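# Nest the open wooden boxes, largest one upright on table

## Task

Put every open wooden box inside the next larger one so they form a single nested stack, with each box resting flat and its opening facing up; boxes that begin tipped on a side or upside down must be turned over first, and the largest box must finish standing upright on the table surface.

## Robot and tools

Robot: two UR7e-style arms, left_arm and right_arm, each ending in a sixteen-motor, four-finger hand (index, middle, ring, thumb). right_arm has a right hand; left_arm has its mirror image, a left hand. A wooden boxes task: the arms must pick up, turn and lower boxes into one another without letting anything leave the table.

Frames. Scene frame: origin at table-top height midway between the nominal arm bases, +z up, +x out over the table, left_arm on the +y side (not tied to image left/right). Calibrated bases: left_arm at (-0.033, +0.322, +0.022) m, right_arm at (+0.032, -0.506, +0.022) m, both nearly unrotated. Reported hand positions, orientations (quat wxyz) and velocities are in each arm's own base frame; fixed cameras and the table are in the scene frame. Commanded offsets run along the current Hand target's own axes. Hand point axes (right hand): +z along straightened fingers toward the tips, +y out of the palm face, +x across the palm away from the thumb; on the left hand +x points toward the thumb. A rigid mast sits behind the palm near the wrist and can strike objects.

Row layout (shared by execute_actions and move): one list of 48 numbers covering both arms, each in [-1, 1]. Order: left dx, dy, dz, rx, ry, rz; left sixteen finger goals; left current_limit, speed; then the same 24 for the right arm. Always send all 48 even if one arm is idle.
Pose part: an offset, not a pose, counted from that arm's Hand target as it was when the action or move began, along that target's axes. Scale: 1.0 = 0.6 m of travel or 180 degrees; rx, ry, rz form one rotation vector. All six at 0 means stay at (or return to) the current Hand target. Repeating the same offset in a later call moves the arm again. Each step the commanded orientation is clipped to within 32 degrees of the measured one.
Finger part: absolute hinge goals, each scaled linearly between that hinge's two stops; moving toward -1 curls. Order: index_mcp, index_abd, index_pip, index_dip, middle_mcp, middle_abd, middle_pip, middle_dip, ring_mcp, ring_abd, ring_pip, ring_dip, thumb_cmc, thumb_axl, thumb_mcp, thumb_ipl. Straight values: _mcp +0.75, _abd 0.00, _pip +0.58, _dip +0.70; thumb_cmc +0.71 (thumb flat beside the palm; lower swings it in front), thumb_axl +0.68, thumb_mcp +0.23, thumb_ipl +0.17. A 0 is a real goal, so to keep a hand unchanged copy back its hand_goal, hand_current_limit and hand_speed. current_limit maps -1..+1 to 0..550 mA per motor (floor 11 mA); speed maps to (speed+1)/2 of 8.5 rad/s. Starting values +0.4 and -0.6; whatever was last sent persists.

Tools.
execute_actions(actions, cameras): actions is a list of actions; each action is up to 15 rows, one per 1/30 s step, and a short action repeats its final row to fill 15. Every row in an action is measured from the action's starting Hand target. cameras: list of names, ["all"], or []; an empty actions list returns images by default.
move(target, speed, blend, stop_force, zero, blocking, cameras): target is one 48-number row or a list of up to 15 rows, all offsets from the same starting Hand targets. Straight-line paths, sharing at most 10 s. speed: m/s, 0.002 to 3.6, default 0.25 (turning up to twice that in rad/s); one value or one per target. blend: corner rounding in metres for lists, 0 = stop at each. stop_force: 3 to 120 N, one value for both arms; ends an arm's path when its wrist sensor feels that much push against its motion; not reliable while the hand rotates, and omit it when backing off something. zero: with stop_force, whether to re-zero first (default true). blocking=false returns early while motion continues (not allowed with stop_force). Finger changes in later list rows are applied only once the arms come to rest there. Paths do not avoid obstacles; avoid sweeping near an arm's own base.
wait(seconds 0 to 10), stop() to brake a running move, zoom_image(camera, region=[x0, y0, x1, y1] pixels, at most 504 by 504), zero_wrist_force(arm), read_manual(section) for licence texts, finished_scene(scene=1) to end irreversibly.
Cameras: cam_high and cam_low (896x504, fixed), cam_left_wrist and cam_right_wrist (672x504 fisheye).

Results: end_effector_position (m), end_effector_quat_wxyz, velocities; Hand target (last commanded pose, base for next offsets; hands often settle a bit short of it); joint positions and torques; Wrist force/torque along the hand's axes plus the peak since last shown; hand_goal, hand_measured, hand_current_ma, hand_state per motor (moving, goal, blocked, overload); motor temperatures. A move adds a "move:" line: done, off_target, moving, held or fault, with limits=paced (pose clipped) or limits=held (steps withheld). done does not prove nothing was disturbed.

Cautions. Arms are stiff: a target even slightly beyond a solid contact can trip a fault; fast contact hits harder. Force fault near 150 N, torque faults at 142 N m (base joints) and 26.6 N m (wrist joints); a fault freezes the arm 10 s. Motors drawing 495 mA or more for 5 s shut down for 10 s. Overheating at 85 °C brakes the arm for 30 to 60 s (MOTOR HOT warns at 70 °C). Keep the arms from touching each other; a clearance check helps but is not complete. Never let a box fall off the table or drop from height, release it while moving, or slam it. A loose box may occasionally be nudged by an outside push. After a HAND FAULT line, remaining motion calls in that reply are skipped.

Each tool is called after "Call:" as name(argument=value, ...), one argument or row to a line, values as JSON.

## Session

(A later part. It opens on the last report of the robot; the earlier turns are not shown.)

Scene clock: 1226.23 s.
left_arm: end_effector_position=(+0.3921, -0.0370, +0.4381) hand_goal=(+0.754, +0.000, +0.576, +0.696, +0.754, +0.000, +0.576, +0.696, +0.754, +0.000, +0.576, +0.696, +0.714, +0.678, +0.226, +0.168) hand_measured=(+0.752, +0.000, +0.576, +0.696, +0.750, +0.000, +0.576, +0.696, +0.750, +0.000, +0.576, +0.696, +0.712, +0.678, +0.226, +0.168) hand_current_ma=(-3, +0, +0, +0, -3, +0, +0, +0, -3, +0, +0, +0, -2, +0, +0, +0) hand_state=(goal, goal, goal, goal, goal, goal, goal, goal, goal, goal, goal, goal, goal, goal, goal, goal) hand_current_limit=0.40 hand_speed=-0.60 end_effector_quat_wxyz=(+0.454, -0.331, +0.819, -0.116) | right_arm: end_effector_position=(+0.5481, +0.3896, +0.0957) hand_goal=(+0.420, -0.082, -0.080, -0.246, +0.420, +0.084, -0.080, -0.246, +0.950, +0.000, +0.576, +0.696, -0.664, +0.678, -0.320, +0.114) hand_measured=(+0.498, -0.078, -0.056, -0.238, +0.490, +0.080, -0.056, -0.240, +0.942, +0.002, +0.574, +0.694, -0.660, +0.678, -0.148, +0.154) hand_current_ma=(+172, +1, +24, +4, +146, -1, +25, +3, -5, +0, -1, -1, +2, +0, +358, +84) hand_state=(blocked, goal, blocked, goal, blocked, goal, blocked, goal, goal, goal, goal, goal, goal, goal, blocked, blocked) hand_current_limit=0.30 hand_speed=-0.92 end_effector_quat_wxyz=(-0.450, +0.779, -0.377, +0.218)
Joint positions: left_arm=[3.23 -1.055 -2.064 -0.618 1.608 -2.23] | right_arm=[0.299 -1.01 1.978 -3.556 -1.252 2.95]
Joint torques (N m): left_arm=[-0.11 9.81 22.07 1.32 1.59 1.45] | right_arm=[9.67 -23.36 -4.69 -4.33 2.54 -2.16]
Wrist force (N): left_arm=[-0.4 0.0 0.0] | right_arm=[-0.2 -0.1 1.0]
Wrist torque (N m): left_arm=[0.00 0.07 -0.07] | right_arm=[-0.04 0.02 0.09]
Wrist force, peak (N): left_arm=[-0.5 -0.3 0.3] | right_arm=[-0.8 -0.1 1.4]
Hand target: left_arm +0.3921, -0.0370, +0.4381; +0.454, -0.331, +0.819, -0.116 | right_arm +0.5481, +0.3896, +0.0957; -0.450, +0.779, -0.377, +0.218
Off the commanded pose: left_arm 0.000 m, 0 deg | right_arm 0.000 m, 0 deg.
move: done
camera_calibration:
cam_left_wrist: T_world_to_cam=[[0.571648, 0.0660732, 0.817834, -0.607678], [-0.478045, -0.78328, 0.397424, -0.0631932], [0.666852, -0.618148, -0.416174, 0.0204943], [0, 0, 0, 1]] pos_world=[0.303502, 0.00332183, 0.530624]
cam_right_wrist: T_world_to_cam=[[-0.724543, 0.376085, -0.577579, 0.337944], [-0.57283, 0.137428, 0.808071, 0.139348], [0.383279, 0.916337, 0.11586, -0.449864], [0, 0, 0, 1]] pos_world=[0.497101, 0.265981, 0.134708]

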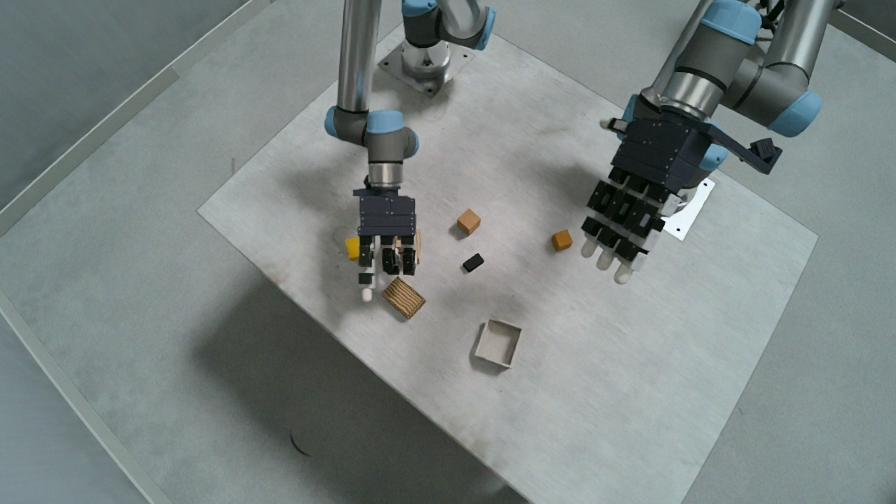

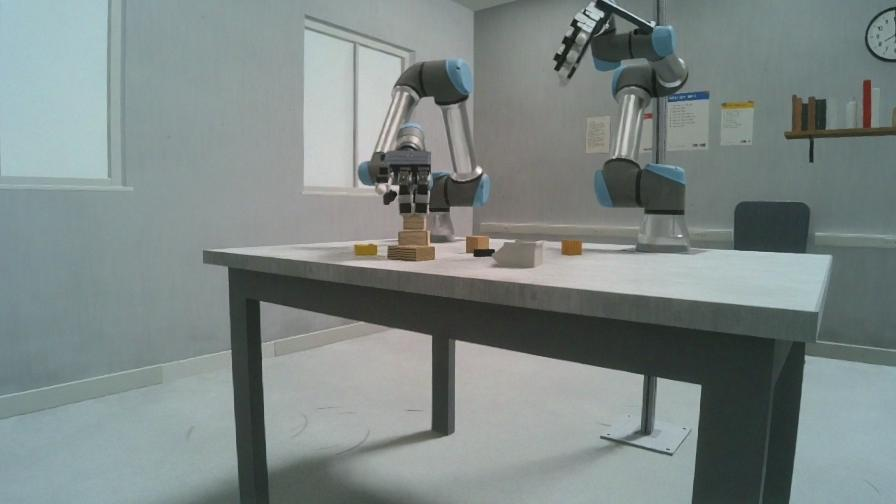

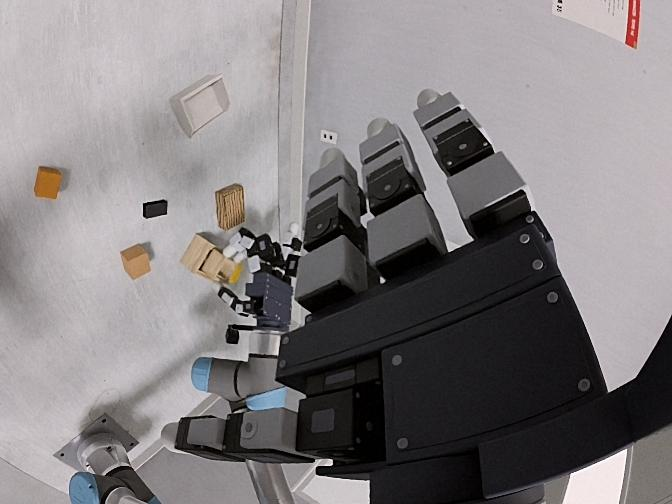

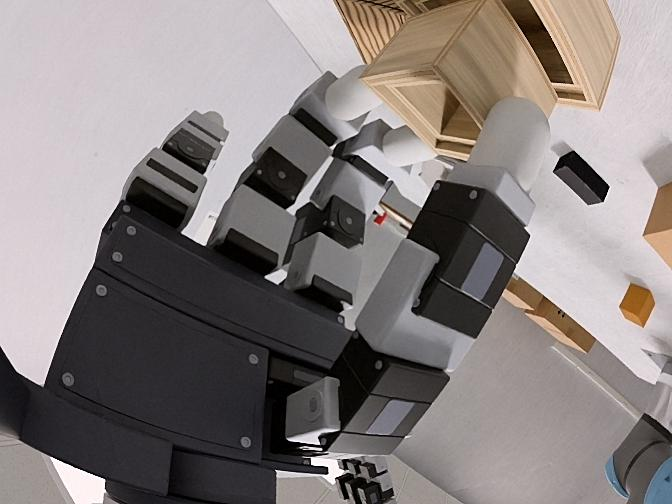

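Call:
zoom_image(
  camera="cam_right_wrist",
  region=[470, 0, 630, 120],
)

Call:
zoom_image(
  camera="cam_left_wrist",
  region=[190, 243, 230, 283],
)

Scaled by 3.150 from the camera's 672x504 image, which has a finer 960x720 frame.

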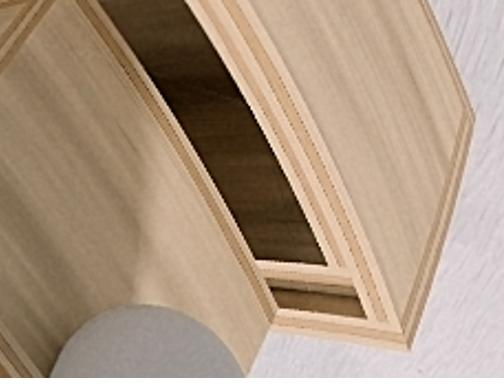

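Scaled by 12.600 from the camera's 672x504 image, which has a finer 960x720 frame.

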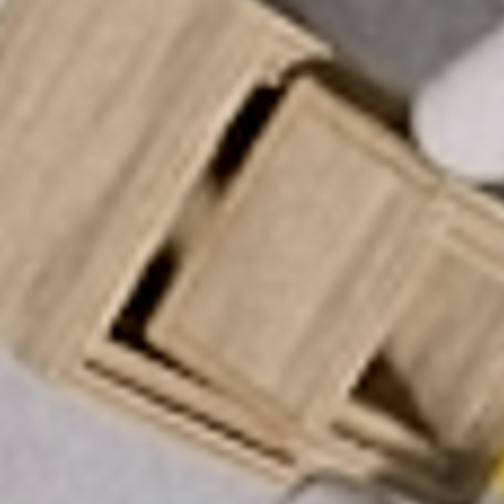

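Call:
zoom_image(
  camera="cam_high",
  region=[390, 230, 422, 262],
)

Scaled by 15.750 from the camera's 896x504 image, which has a finer 1280x720 frame.

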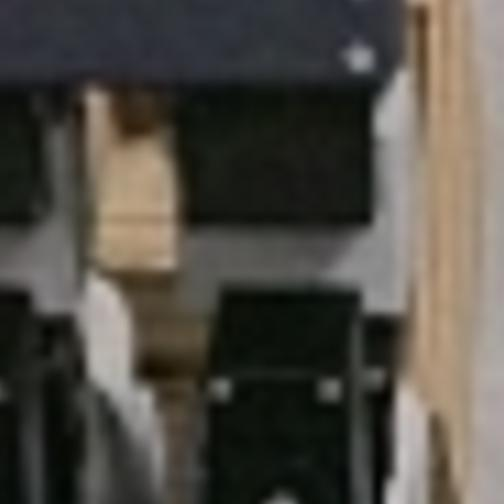

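Call:
move(
  target=[0,0,0,0,0,0,0.754,0,0.576,0.696,0.754,0,0.576,0.696,0.754,0,0.576,0.696,0.714,0.678,0.226,0.168,0.4,-0.6,0.0010,0.0087,-0.0017,0,0.0048,0.0028,0.42,-0.083,-0.08,-0.246,0.42,0.083,-0.08,-0.246,0.95,0,0.576,0.696,-0.664,0.678,-0.32,0.1135,0.3,-0.92],
  speed=0.03,
  stop_force=4,
  cameras=["cam_high","cam_low","cam_right_wrist","cam_left_wrist"],
)

Call:
zoom_image(
  camera="cam_high",
  region=[390, 230, 422, 262],
)

Call:
zoom_image(
  camera="cam_low",
  region=[392, 215, 432, 255],
)

Call:
zoom_image(
  camera="cam_right_wrist",
  region=[470, 0, 630, 120],
)

Call:
zoom_image(
  camera="cam_left_wrist",
  region=[190, 243, 230, 283],
)

Scene clock: 1288.80 s.
left_arm: end_effector_position=(+0.3921, -0.0370, +0.4381) hand_goal=(+0.754, +0.000, +0.576, +0.696, +0.754, +0.000, +0.576, +0.696, +0.754, +0.000, +0.576, +0.696, +0.714, +0.678, +0.226, +0.168) hand_measured=(+0.752, +0.000, +0.576, +0.696, +0.750, +0.000, +0.576, +0.696, +0.750, +0.000, +0.576, +0.696, +0.712, +0.678, +0.226, +0.168) hand_current_ma=(-3, +0, +0, +0, -3, +0, +0, +0, -3, +0, +0, +0, -2, +0, +0, +0) hand_state=(goal, goal, goal, goal, goal, goal, goal, goal, goal, goal, goal, goal, goal, goal, goal, goal) hand_current_limit=0.40 hand_speed=-0.60 end_effector_quat_wxyz=(+0.454, -0.331, +0.819, -0.116) | right_arm: end_effector_position=(+0.5457, +0.3870, +0.0917) hand_goal=(+0.420, -0.082, -0.080, -0.246, +0.420, +0.084, -0.080, -0.246, +0.950, +0.000, +0.576, +0.696, -0.664, +0.678, -0.320, +0.114) hand_measured=(+0.498, -0.078, -0.056, -0.238, +0.490, +0.080, -0.056, -0.240, +0.942, +0.002, +0.574, +0.694, -0.660, +0.678, -0.148, +0.154) hand_current_ma=(+172, +1, +24, +4, +146, -1, +25, +3, -5, +0, -1, -1, +2, +0, +357, +84) hand_state=(blocked, goal, blocked, goal, blocked, goal, blocked, goal, goal, goal, goal, goal, goal, goal, blocked, blocked) hand_current_limit=0.30 hand_speed=-0.92 end_effector_quat_wxyz=(-0.448, +0.776, -0.384, +0.222)
Joint positions: left_arm=[3.23 -1.055 -2.064 -0.618 1.608 -2.23] | right_arm=[0.3 -1.007 1.991 -3.574 -1.267 2.96]
Joint torques (N m): left_arm=[-0.47 8.84 21.18 1.59 1.63 1.36] | right_arm=[9.23 -23.06 -5.88 -4.26 -2.06 2.09]
Wrist force (N): left_arm=[-0.2 -0.3 0.0] | right_arm=[-0.5 -0.1 1.0]
Wrist torque (N m): left_arm=[-0.03 0.03 -0.04] | right_arm=[-0.05 0.05 -0.08]
Wrist force, peak (N): left_arm=[-0.6 -0.1 0.2] | right_arm=[-0.7 -0.4 1.6]
Hand target: left_arm +0.3921, -0.0370, +0.4381; +0.454, -0.331, +0.819, -0.116 | right_arm +0.5457, +0.3870, +0.0917; -0.448, +0.776, -0.384, +0.222
Off the commanded pose: left_arm 0.000 m, 0 deg | right_arm 0.000 m, 0 deg.
move: done
camera_calibration:
cam_left_wrist: T_world_to_cam=[[0.571648, 0.0660732, 0.817834, -0.607678], [-0.478045, -0.78328, 0.397424, -0.0631932], [0.666852, -0.618148, -0.416174, 0.0204943], [0, 0, 0, 1]] pos_world=[0.303502, 0.00332183, 0.530624]
cam_right_wrist: T_world_to_cam=[[-0.717901, 0.388672, -0.57754, 0.326384], [-0.57031, 0.147381, 0.8081, 0.136338], [0.399204, 0.909512, 0.115858, -0.452128], [0, 0, 0, 1]] pos_world=[0.492557, 0.264266, 0.130708]

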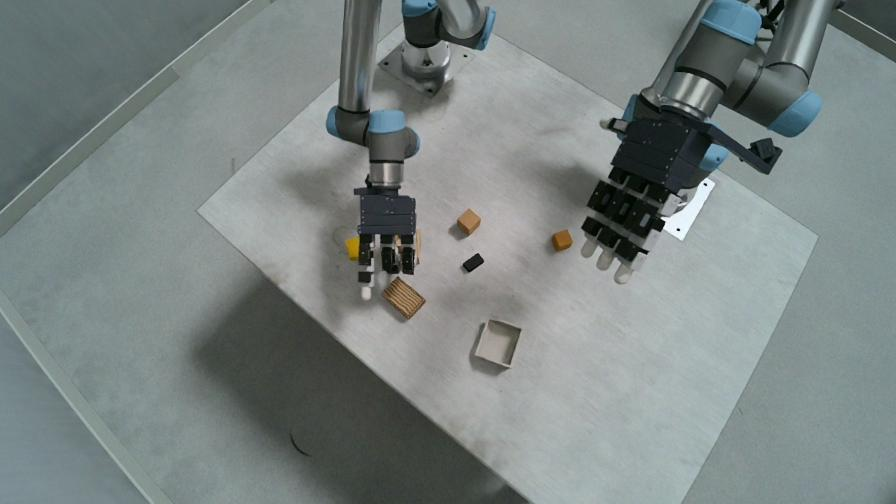

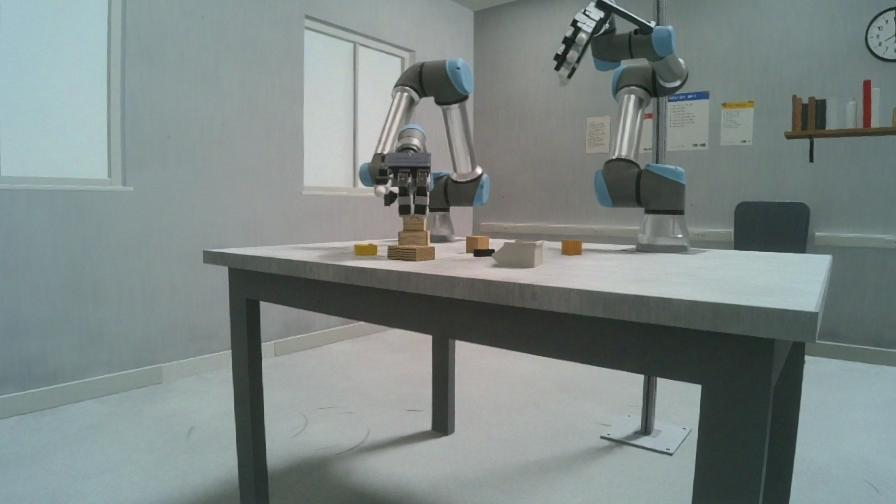

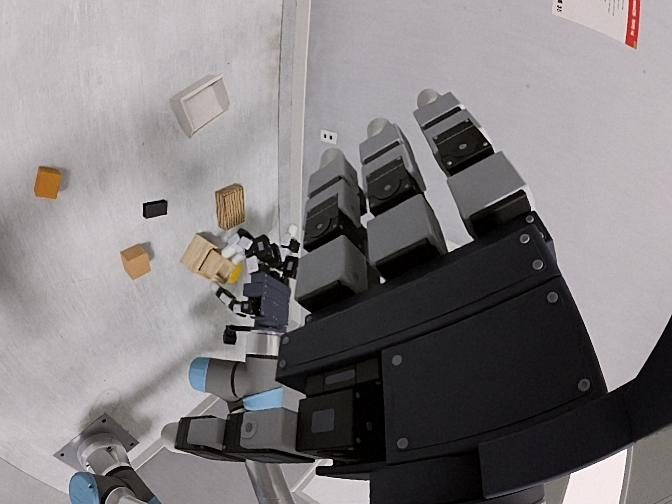

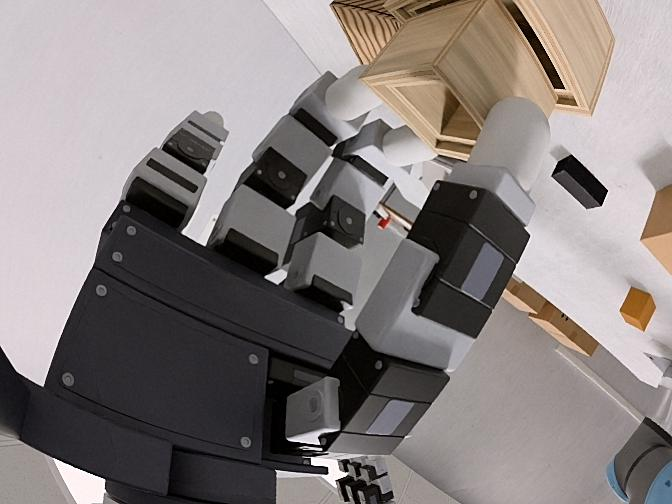

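Scaled by 15.750 from the camera's 896x504 image, which has a finer 1280x720 frame.

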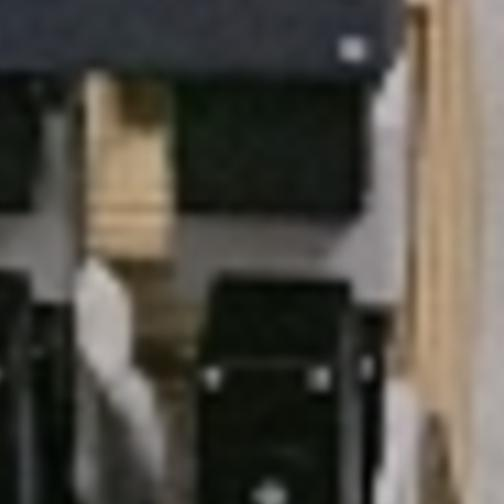

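Scaled by 12.600 from the camera's 896x504 image, which has a finer 1280x720 frame.

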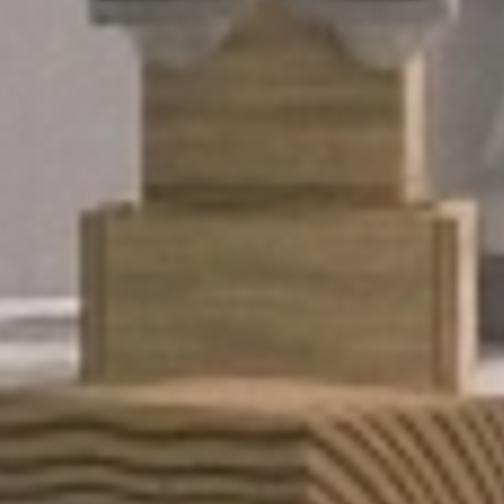

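Scaled by 3.150 from the camera's 672x504 image, which has a finer 960x720 frame.

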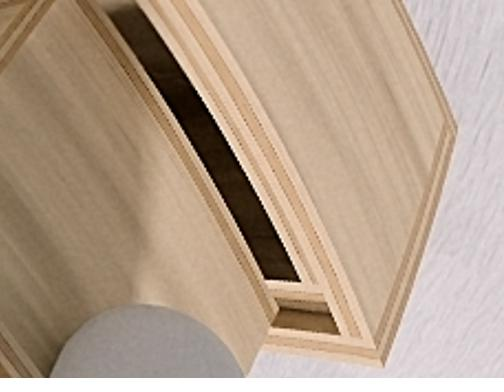

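Scaled by 12.600 from the camera's 672x504 image, which has a finer 960x720 frame.

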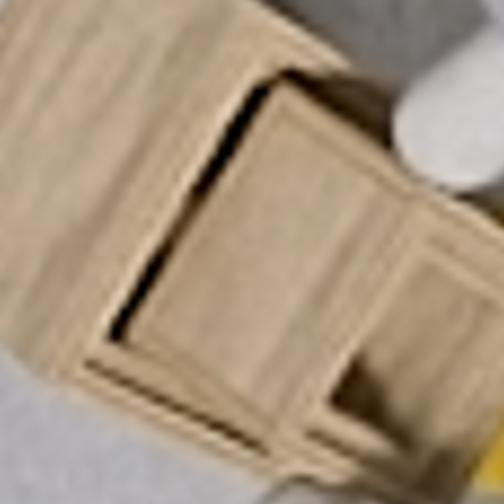

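Call:
move(
  target=[0,0,0,0,0,0,0.754,0,0.576,0.696,0.754,0,0.576,0.696,0.754,0,0.576,0.696,0.714,0.678,0.226,0.168,0.4,-0.6,0.0017,0.0089,0.0013,0,0,0,0.42,-0.083,-0.08,-0.246,0.42,0.083,-0.08,-0.246,0.95,0,0.576,0.696,-0.664,0.678,-0.32,0.1135,0.3,-0.92],
  speed=0.02,
  stop_force=3,
  cameras=["cam_high","cam_low","cam_right_wrist","cam_left_wrist"],
)

Call:
zoom_image(
  camera="cam_high",
  region=[390, 230, 422, 262],
)

Call:
zoom_image(
  camera="cam_low",
  region=[392, 215, 432, 255],
)

Call:
zoom_image(
  camera="cam_right_wrist",
  region=[470, 0, 630, 120],
)

Call:
zoom_image(
  camera="cam_left_wrist",
  region=[190, 243, 230, 283],
)

Scene clock: 1352.40 s.
left_arm: end_effector_position=(+0.3921, -0.0370, +0.4381) hand_goal=(+0.754, +0.000, +0.576, +0.696, +0.754, +0.000, +0.576, +0.696, +0.754, +0.000, +0.576, +0.696, +0.714, +0.678, +0.226, +0.168) hand_measured=(+0.752, +0.000, +0.576, +0.696, +0.750, +0.000, +0.576, +0.696, +0.750, +0.000, +0.576, +0.696, +0.712, +0.678, +0.226, +0.168) hand_current_ma=(-3, +0, +0, +0, -3, +0, +0, +0, -3, +0, +0, +0, -2, +0, +0, +0) hand_state=(goal, goal, goal, goal, goal, goal, goal, goal, goal, goal, goal, goal, goal, goal, goal, goal) hand_current_limit=0.40 hand_speed=-0.60 end_effector_quat_wxyz=(+0.454, -0.331, +0.819, -0.116) | right_arm: end_effector_position=(+0.5447, +0.3849, +0.0866) hand_goal=(+0.420, -0.082, -0.080, -0.246, +0.420, +0.084, -0.080, -0.246, +0.950, +0.000, +0.576, +0.696, -0.664, +0.678, -0.320, +0.114) hand_measured=(+0.498, -0.078, -0.056, -0.238, +0.490, +0.080, -0.056, -0.240, +0.942, +0.002, +0.574, +0.694, -0.660, +0.678, -0.148, +0.154) hand_current_ma=(+172, +1, +24, +4, +146, -1, +25, +3, -5, +0, -1, -1, +2, +0, +358, +84) hand_state=(blocked, goal, blocked, goal, blocked, goal, blocked, goal, goal, goal, goal, goal, goal, goal, blocked, blocked) hand_current_limit=0.30 hand_speed=-0.92 end_effector_quat_wxyz=(-0.448, +0.776, -0.384, +0.222)
Joint positions: left_arm=[3.23 -1.055 -2.064 -0.618 1.608 -2.23] | right_arm=[0.296 -0.999 1.997 -3.589 -1.265 2.958]
Joint torques (N m): left_arm=[-2.12 10.06 21.4 1.5 1.65 1.37] | right_arm=[-8.79 -24.3 -5.69 -4.25 2.36 -2.04]
Wrist force (N): left_arm=[-0.2 0.0 0.0] | right_arm=[-0.4 -0.5 1.1]
Wrist torque (N m): left_arm=[0.00 0.04 -0.05] | right_arm=[-0.10 0.04 0.03]
Wrist force, peak (N): left_arm=[-0.5 -0.3 0.0] | right_arm=[-0.8 -0.4 1.5]
Hand target: left_arm +0.3921, -0.0370, +0.4381; +0.454, -0.331, +0.819, -0.116 | right_arm +0.5447, +0.3849, +0.0866; -0.448, +0.776, -0.384, +0.222
Off the commanded pose: left_arm 0.000 m, 0 deg | right_arm 0.000 m, 0 deg.
move: done
camera_calibration:
cam_left_wrist: T_world_to_cam=[[0.571648, 0.0660732, 0.817834, -0.607678], [-0.478045, -0.78328, 0.397424, -0.0631932], [0.666852, -0.618148, -0.416174, 0.0204943], [0, 0, 0, 1]] pos_world=[0.303502, 0.00332183, 0.530624]
cam_right_wrist: T_world_to_cam=[[-0.717901, 0.388672, -0.57754, 0.323556], [-0.57031, 0.147381, 0.8081, 0.140103], [0.399204, 0.909512, 0.115858, -0.44933], [0, 0, 0, 1]] pos_world=[0.491557, 0.262266, 0.125708]

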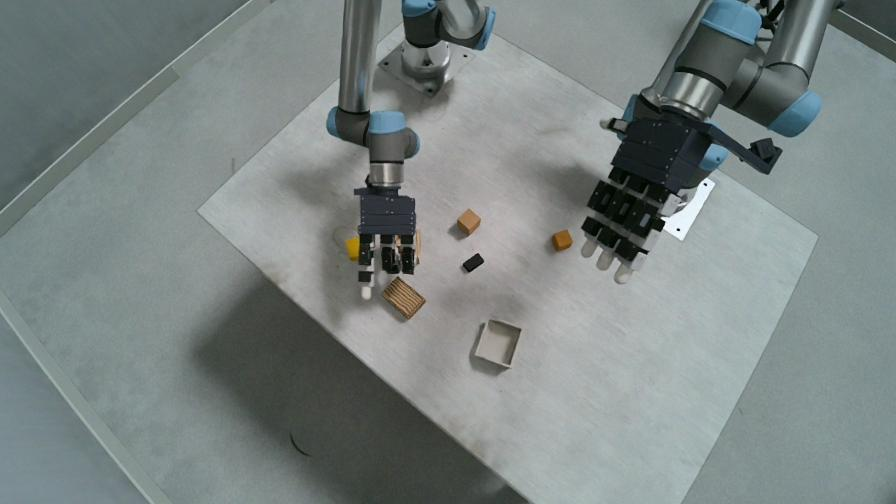

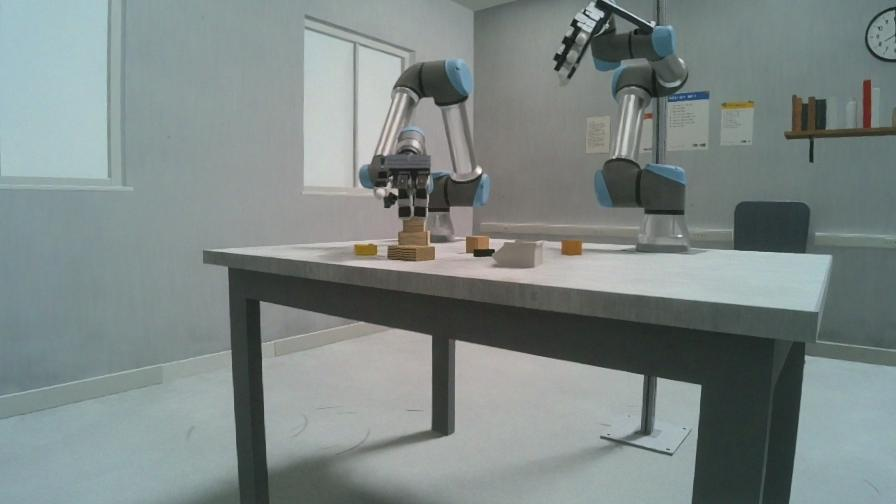

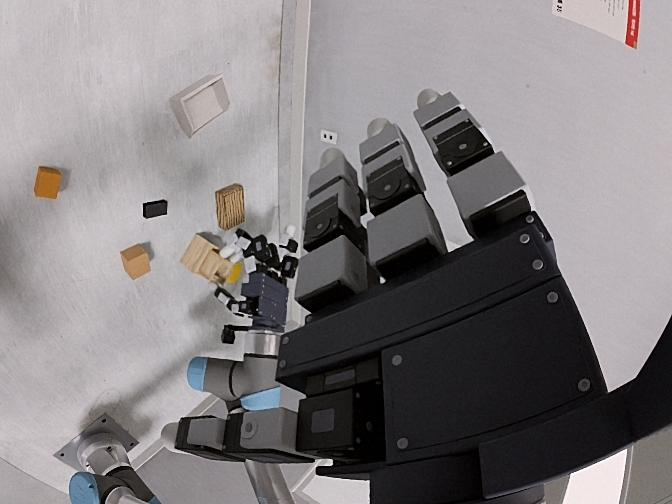

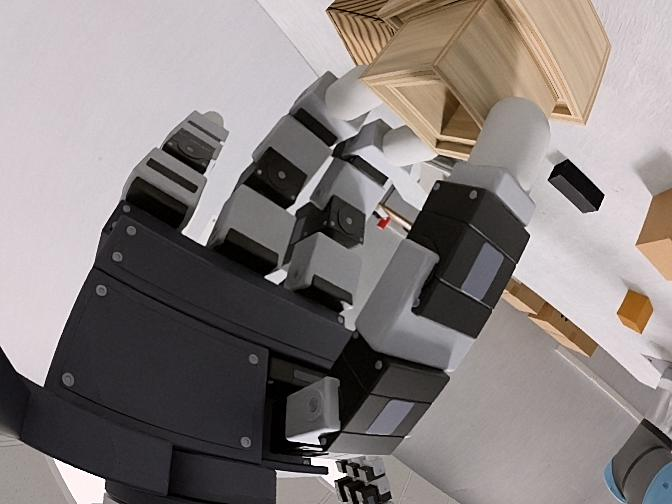

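Scaled by 15.750 from the camera's 896x504 image, which has a finer 1280x720 frame.

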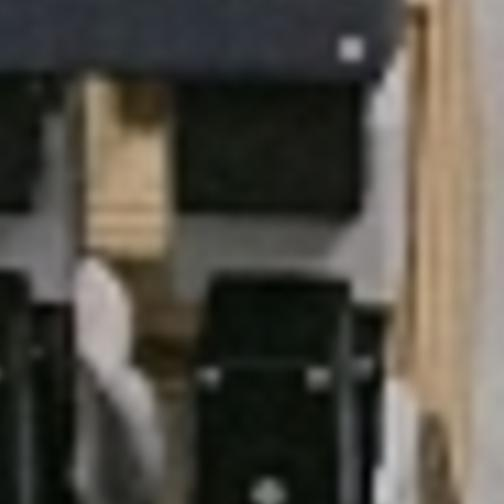

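Scaled by 12.600 from the camera's 896x504 image, which has a finer 1280x720 frame.

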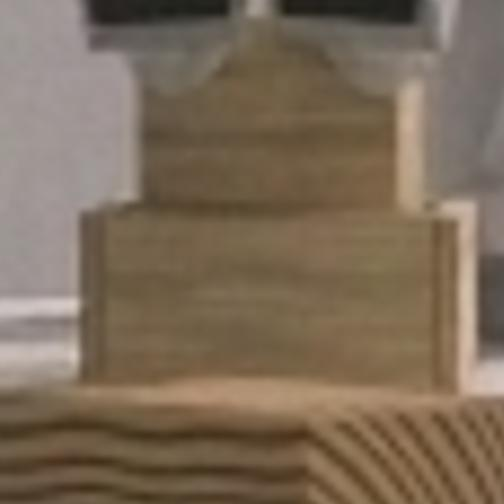

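Scaled by 3.150 from the camera's 672x504 image, which has a finer 960x720 frame.

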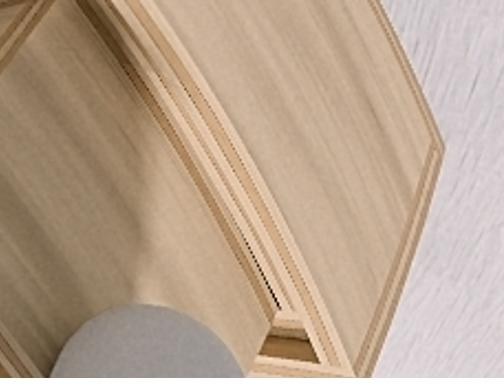

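Scaled by 12.600 from the camera's 672x504 image, which has a finer 960x720 frame.

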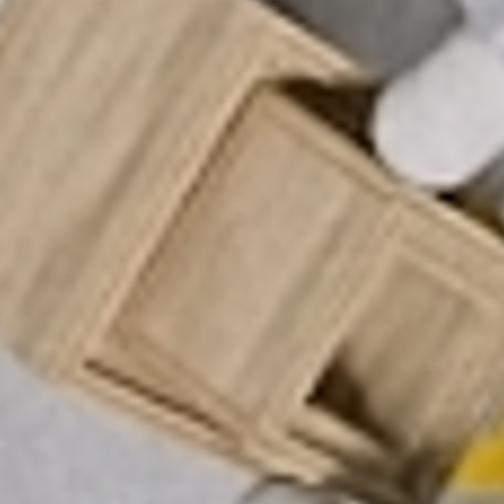

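Call:
move(
  target=[0,0,0,0,0,0,0.754,0,0.576,0.696,0.754,0,0.576,0.696,0.754,0,0.576,0.696,0.714,0.678,0.226,0.168,0.4,-0.6,0,0.00722,0.00417,0,0,0,0.42,-0.083,-0.08,-0.246,0.42,0.083,-0.08,-0.246,0.95,0,0.576,0.696,-0.664,0.678,-0.32,0.1135,0.3,-0.92],
  speed=0.02,
  stop_force=3,
  cameras=["cam_low","cam_left_wrist","cam_right_wrist"],
)

Scene clock: 1364.90 s.
left_arm: end_effector_position=(+0.3921, -0.0370, +0.4381) hand_goal=(+0.754, +0.000, +0.576, +0.696, +0.754, +0.000, +0.576, +0.696, +0.754, +0.000, +0.576, +0.696, +0.714, +0.678, +0.226, +0.168) hand_measured=(+0.752, +0.000, +0.576, +0.696, +0.750, +0.000, +0.576, +0.696, +0.750, +0.000, +0.576, +0.696, +0.712, +0.678, +0.226, +0.168) hand_current_ma=(-3, +0, +0, +0, -3, +0, +0, +0, -3, +0, +0, +0, -2, +0, +0, +0) hand_state=(goal, goal, goal, goal, goal, goal, goal, goal, goal, goal, goal, goal, goal, goal, goal, goal) hand_current_limit=0.40 hand_speed=-0.60 end_effector_quat_wxyz=(+0.454, -0.331, +0.819, -0.116) | right_arm: end_effector_position=(+0.5447, +0.3849, +0.0863) hand_goal=(+0.420, -0.082, -0.080, -0.246, +0.420, +0.084, -0.080, -0.246, +0.950, +0.000, +0.576, +0.696, -0.664, +0.678, -0.320, +0.114) hand_measured=(+0.498, -0.078, -0.054, -0.236, +0.490, +0.080, -0.056, -0.240, +0.942, +0.002, +0.574, +0.694, -0.658, +0.680, -0.148, +0.154) hand_current_ma=(+172, +1, +28, +5, +146, -1, +25, +3, -5, +0, -1, -1, +3, +0, +357, +84) hand_state=(blocked, goal, blocked, goal, blocked, goal, blocked, goal, goal, goal, goal, goal, goal, goal, blocked, blocked) hand_current_limit=0.30 hand_speed=-0.92 end_effector_quat_wxyz=(-0.448, +0.776, -0.384, +0.222)
Joint positions: left_arm=[3.23 -1.055 -2.064 -0.618 1.608 -2.23] | right_arm=[0.296 -0.998 1.997 -3.589 -1.265 2.958]
Joint torques (N m): left_arm=[-0.55 9.84 21.51 1.49 1.56 1.51] | right_arm=[-9.08 -46.94 -15.24 -0.75 0.47 -1.99]
Wrist force (N): left_arm=[-0.3 -0.1 0.2] | right_arm=[-1.1 -3.2 0.4]
Wrist torque (N m): left_arm=[-0.03 0.06 -0.06] | right_arm=[-0.23 0.10 -0.03]
Wrist force, peak (N): left_arm=[-0.4 -0.2 0.3] | right_arm=[-1.2 -5.6 -0.1]
Hand target: left_arm +0.3921, -0.0370, +0.4381; +0.454, -0.331, +0.819, -0.116 | right_arm +0.5447, +0.3850, +0.0863; -0.448, +0.776, -0.384, +0.222 (not the last commanded pose)
Off the commanded pose: left_arm 0.000 m, 0 deg | right_arm 0.005 m, 0 deg.
move: contact (right_arm)
camera_calibration:
cam_left_wrist: T_world_to_cam=[[0.571648, 0.0660732, 0.817834, -0.607678], [-0.478045, -0.78328, 0.397424, -0.0631932], [0.666852, -0.618148, -0.416174, 0.0204943], [0, 0, 0, 1]] pos_world=[0.303502, 0.00332183, 0.530624]
cam_right_wrist: T_world_to_cam=[[-0.717901, 0.388672, -0.57754, 0.323382], [-0.57031, 0.147381, 0.8081, 0.140345], [0.399204, 0.909512, 0.115858, -0.449295], [0, 0, 0, 1]] pos_world=[0.491557, 0.262266, 0.125408]
Images, in order (width x height): cam_low 896x504, cam_left_wrist 672x504, cam_right_wrist 672x504.

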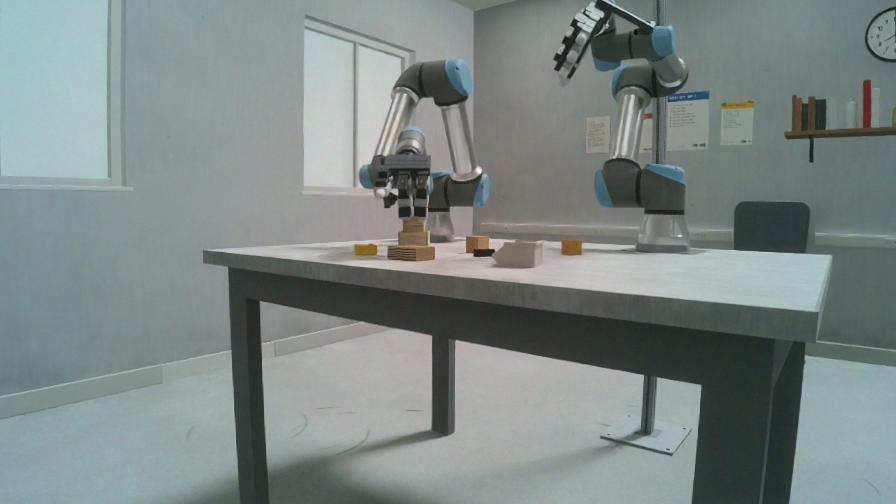

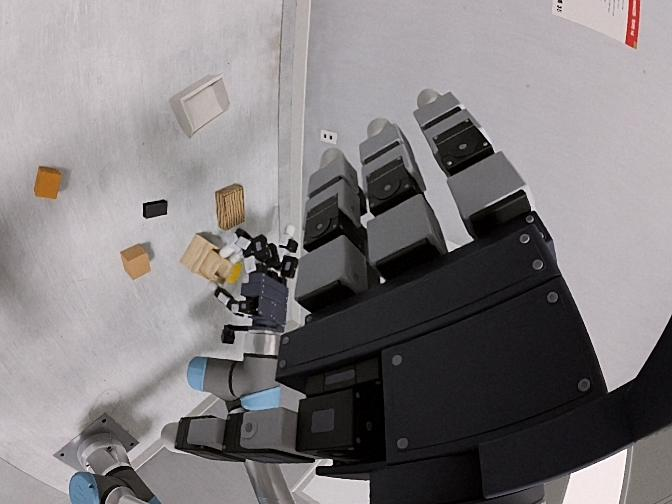

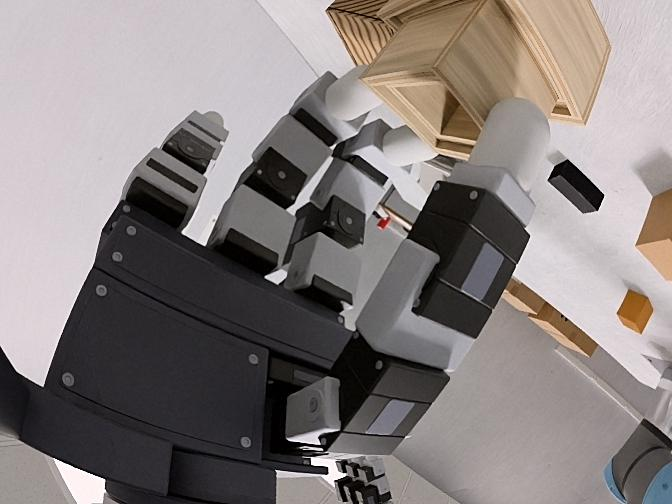

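Call:
zoom_image(
  camera="cam_right_wrist",
  region=[470, 0, 630, 120],
)

Call:
zoom_image(
  camera="cam_low",
  region=[392, 215, 432, 255],
)

Call:
zoom_image(
  camera="cam_left_wrist",
  region=[180, 232, 240, 282],
)

Scaled by 3.150 from the camera's 672x504 image, which has a finer 960x720 frame.

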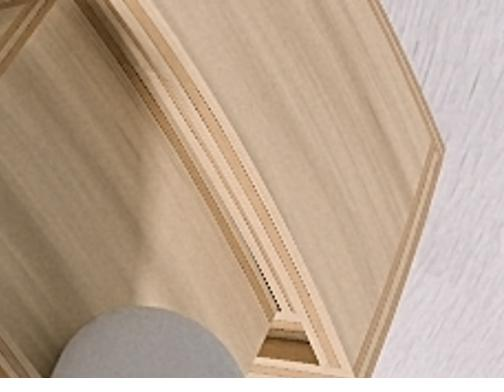

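Scaled by 12.600 from the camera's 896x504 image, which has a finer 1280x720 frame.

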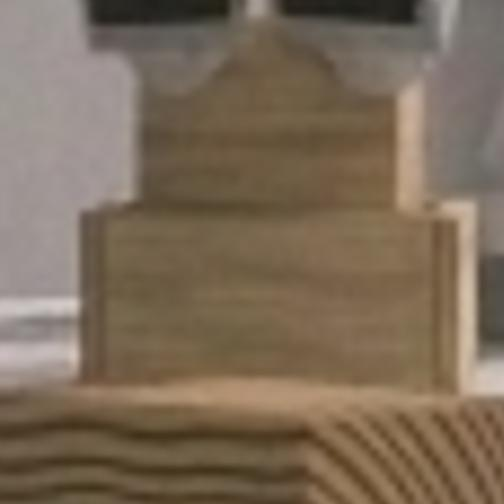

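Scaled by 8.400 from the camera's 672x504 image, which has a finer 960x720 frame.

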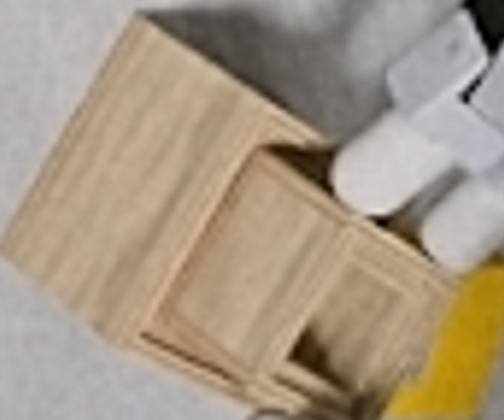

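Call:
zoom_image(
  camera="cam_left_wrist",
  region=[192, 247, 222, 282],
)

Call:
zoom_image(
  camera="cam_right_wrist",
  region=[470, 0, 530, 45],
)

Call:
zoom_image(
  camera="cam_right_wrist",
  region=[530, 70, 590, 130],
)

Scaled by 14.400 from the camera's 672x504 image, which has a finer 960x720 frame.

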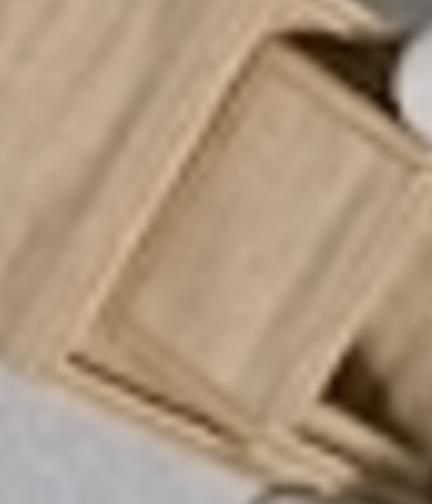

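Scaled by 8.400 from the camera's 672x504 image, which has a finer 960x720 frame.

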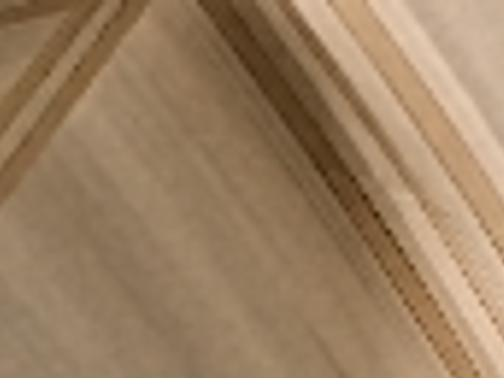

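Scaled by 8.400 from the camera's 672x504 image, which has a finer 960x720 frame.

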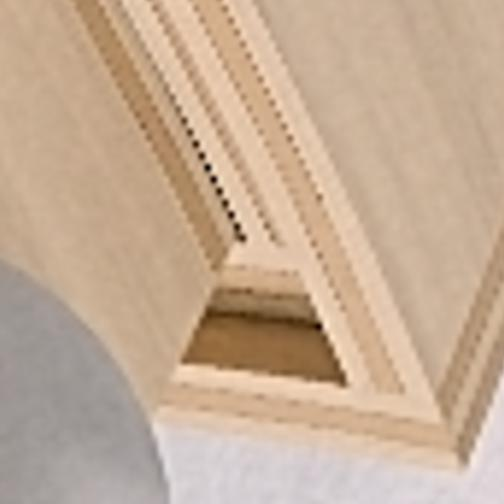

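Call:
zoom_image(
  camera="cam_right_wrist",
  region=[545, 85, 580, 120],
)

Call:
zoom_image(
  camera="cam_right_wrist",
  region=[470, 0, 505, 30],
)

Scaled by 14.400 from the camera's 672x504 image, which has a finer 960x720 frame.

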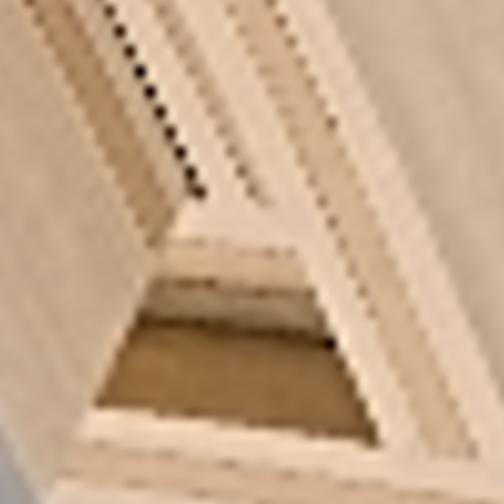

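Scaled by 14.400 from the camera's 672x504 image, which has a finer 960x720 frame.

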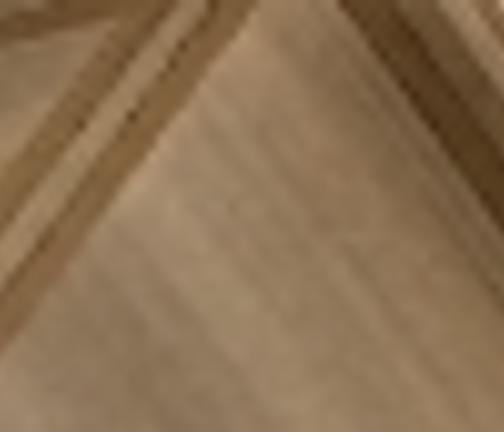

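Call:
move(
  target=[0,0,0,0,0,0,0.754,0,0.576,0.696,0.754,0,0.576,0.696,0.754,0,0.576,0.696,0.714,0.678,0.226,0.168,0.4,-0.6,0.0013,-0.00217,-0.00125,0,0.00722,0.00417,0.42,-0.083,-0.08,-0.246,0.42,0.083,-0.08,-0.246,0.95,0,0.576,0.696,-0.664,0.678,-0.32,0.1135,0.3,-0.92],
  speed=0.02,
  cameras=["cam_low","cam_left_wrist","cam_right_wrist"],
)

Call:
zoom_image(
  camera="cam_right_wrist",
  region=[470, 0, 590, 120],
)

Call:
zoom_image(
  camera="cam_right_wrist",
  region=[545, 85, 580, 120],
)

Call:
zoom_image(
  camera="cam_left_wrist",
  region=[192, 247, 222, 282],
)

Call:
zoom_image(
  camera="cam_low",
  region=[392, 215, 432, 255],
)

Scene clock: 1440.77 s.
left_arm: end_effector_position=(+0.3921, -0.0370, +0.4381) hand_goal=(+0.754, +0.000, +0.576, +0.696, +0.754, +0.000, +0.576, +0.696, +0.754, +0.000, +0.576, +0.696, +0.714, +0.678, +0.226, +0.168) hand_measured=(+0.752, +0.000, +0.576, +0.696, +0.750, +0.000, +0.576, +0.696, +0.750, +0.000, +0.576, +0.696, +0.712, +0.678, +0.226, +0.168) hand_current_ma=(-3, +0, +0, +0, -3, +0, +0, +0, -3, +0, +0, +0, -2, +0, +0, +0) hand_state=(goal, goal, goal, goal, goal, goal, goal, goal, goal, goal, goal, goal, goal, goal, goal, goal) hand_current_limit=0.40 hand_speed=-0.60 end_effector_quat_wxyz=(+0.454, -0.331, +0.819, -0.116) | right_arm: end_effector_position=(+0.5452, +0.3843, +0.0878) hand_goal=(+0.420, -0.082, -0.080, -0.246, +0.420, +0.084, -0.080, -0.246, +0.950, +0.000, +0.576, +0.696, -0.664, +0.678, -0.320, +0.114) hand_measured=(+0.498, -0.078, -0.054, -0.236, +0.488, +0.080, -0.056, -0.240, +0.942, +0.002, +0.574, +0.694, -0.656, +0.680, -0.148, +0.154) hand_current_ma=(+172, +1, +28, +5, +142, -1, +25, +3, -5, +0, -1, -1, +4, +0, +358, +84) hand_state=(blocked, goal, blocked, goal, blocked, goal, blocked, goal, goal, goal, goal, goal, goal, goal, blocked, blocked) hand_current_limit=0.30 hand_speed=-0.92 end_effector_quat_wxyz=(-0.445, +0.771, -0.394, +0.228)
Joint positions: left_arm=[3.23 -1.055 -2.064 -0.618 1.608 -2.23] | right_arm=[0.302 -1.001 1.998 -3.592 -1.292 2.976]
Joint torques (N m): left_arm=[-0.8 10.39 21.55 1.41 1.72 1.34] | right_arm=[9.68 -48.53 -4.76 -4.42 -1.61 1.73]
Wrist force (N): left_arm=[-0.2 0.1 0.2] | right_arm=[-0.7 -0.6 1.0]
Wrist torque (N m): left_arm=[0.00 0.03 -0.05] | right_arm=[-0.12 0.08 -0.12]
Wrist force, peak (N): left_arm=[-0.6 -0.3 0.2] | right_arm=[-0.9 -3.4 0.7]
Hand target: left_arm +0.3921, -0.0370, +0.4381; +0.454, -0.331, +0.819, -0.116 | right_arm +0.5452, +0.3843, +0.0879; -0.445, +0.771, -0.394, +0.228
Off the commanded pose: left_arm 0.000 m, 0 deg | right_arm 0.000 m, 0 deg.
move: done
camera_calibration:
cam_left_wrist: T_world_to_cam=[[0.571648, 0.0660732, 0.817834, -0.607678], [-0.478045, -0.78328, 0.397424, -0.0631932], [0.666852, -0.618148, -0.416174, 0.0204943], [0, 0, 0, 1]] pos_world=[0.303502, 0.00332183, 0.530624]
cam_right_wrist: T_world_to_cam=[[-0.707643, 0.407022, -0.577558, 0.312193], [-0.566342, 0.162027, 0.808086, 0.131707], [0.422489, 0.898933, 0.115857, -0.457714], [0, 0, 0, 1]] pos_world=[0.488892, 0.263044, 0.126908]
Images, in order (width x height): cam_low 896x504, cam_left_wrist 672x504, cam_right_wrist 672x504.

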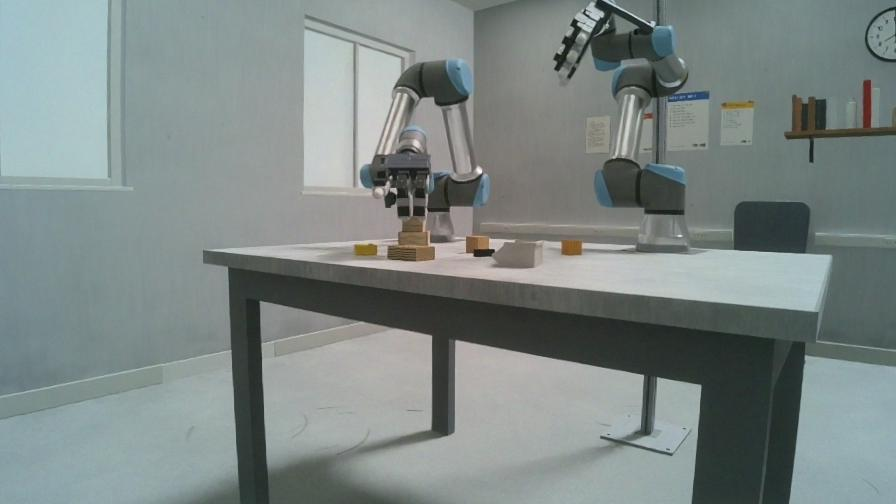

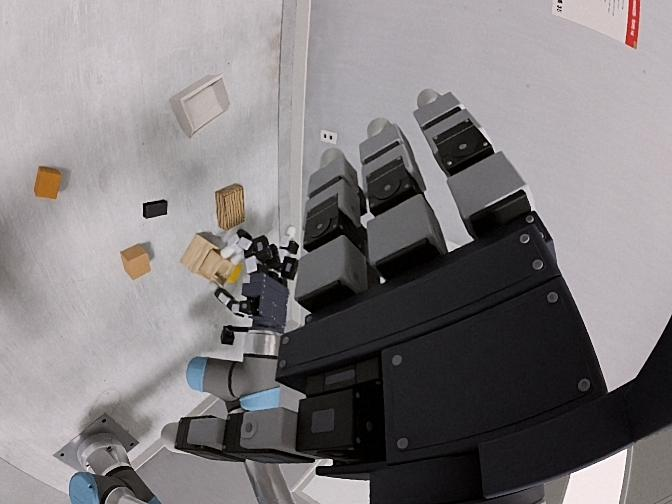

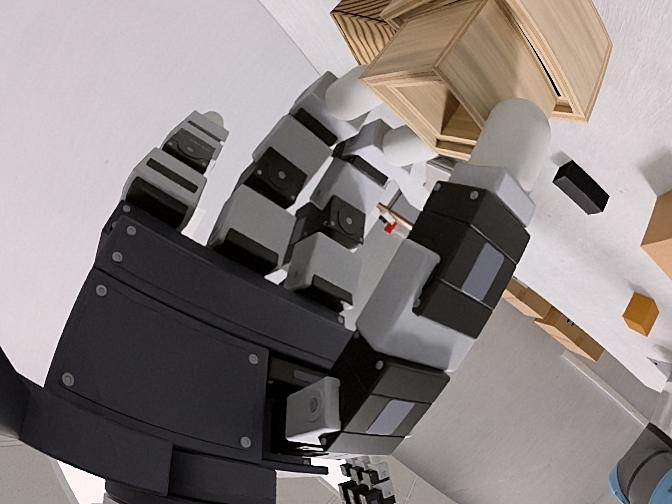

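Scaled by 4.200 from the camera's 672x504 image, which has a finer 960x720 frame.

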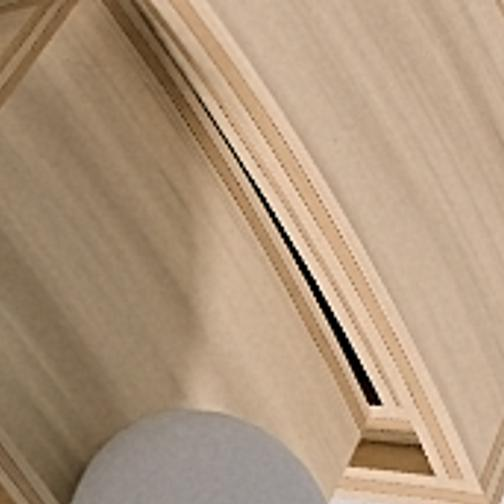

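Scaled by 14.400 from the camera's 672x504 image, which has a finer 960x720 frame.

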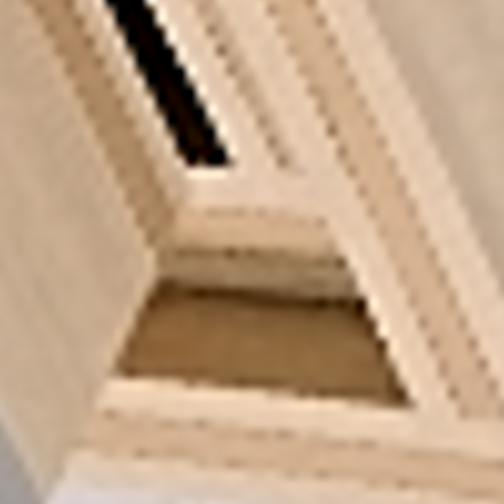

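Scaled by 14.400 from the camera's 672x504 image, which has a finer 960x720 frame.

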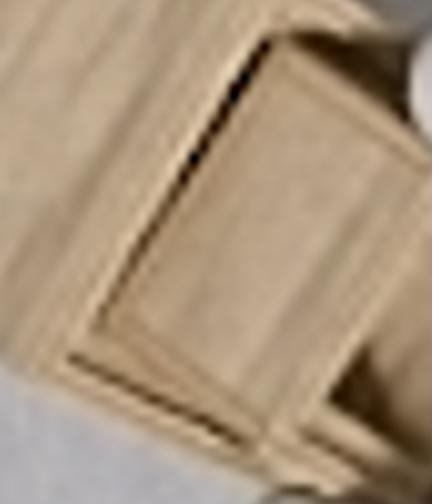

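Scaled by 12.600 from the camera's 896x504 image, which has a finer 1280x720 frame.

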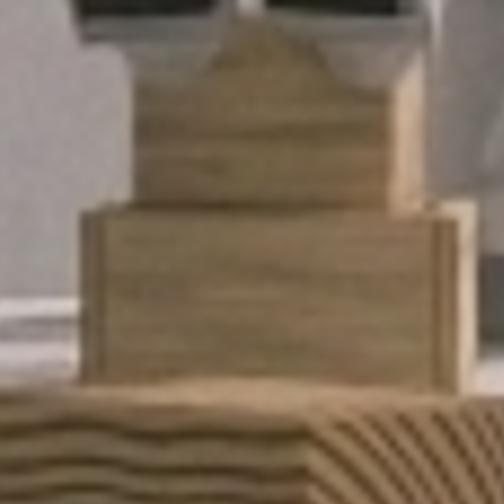

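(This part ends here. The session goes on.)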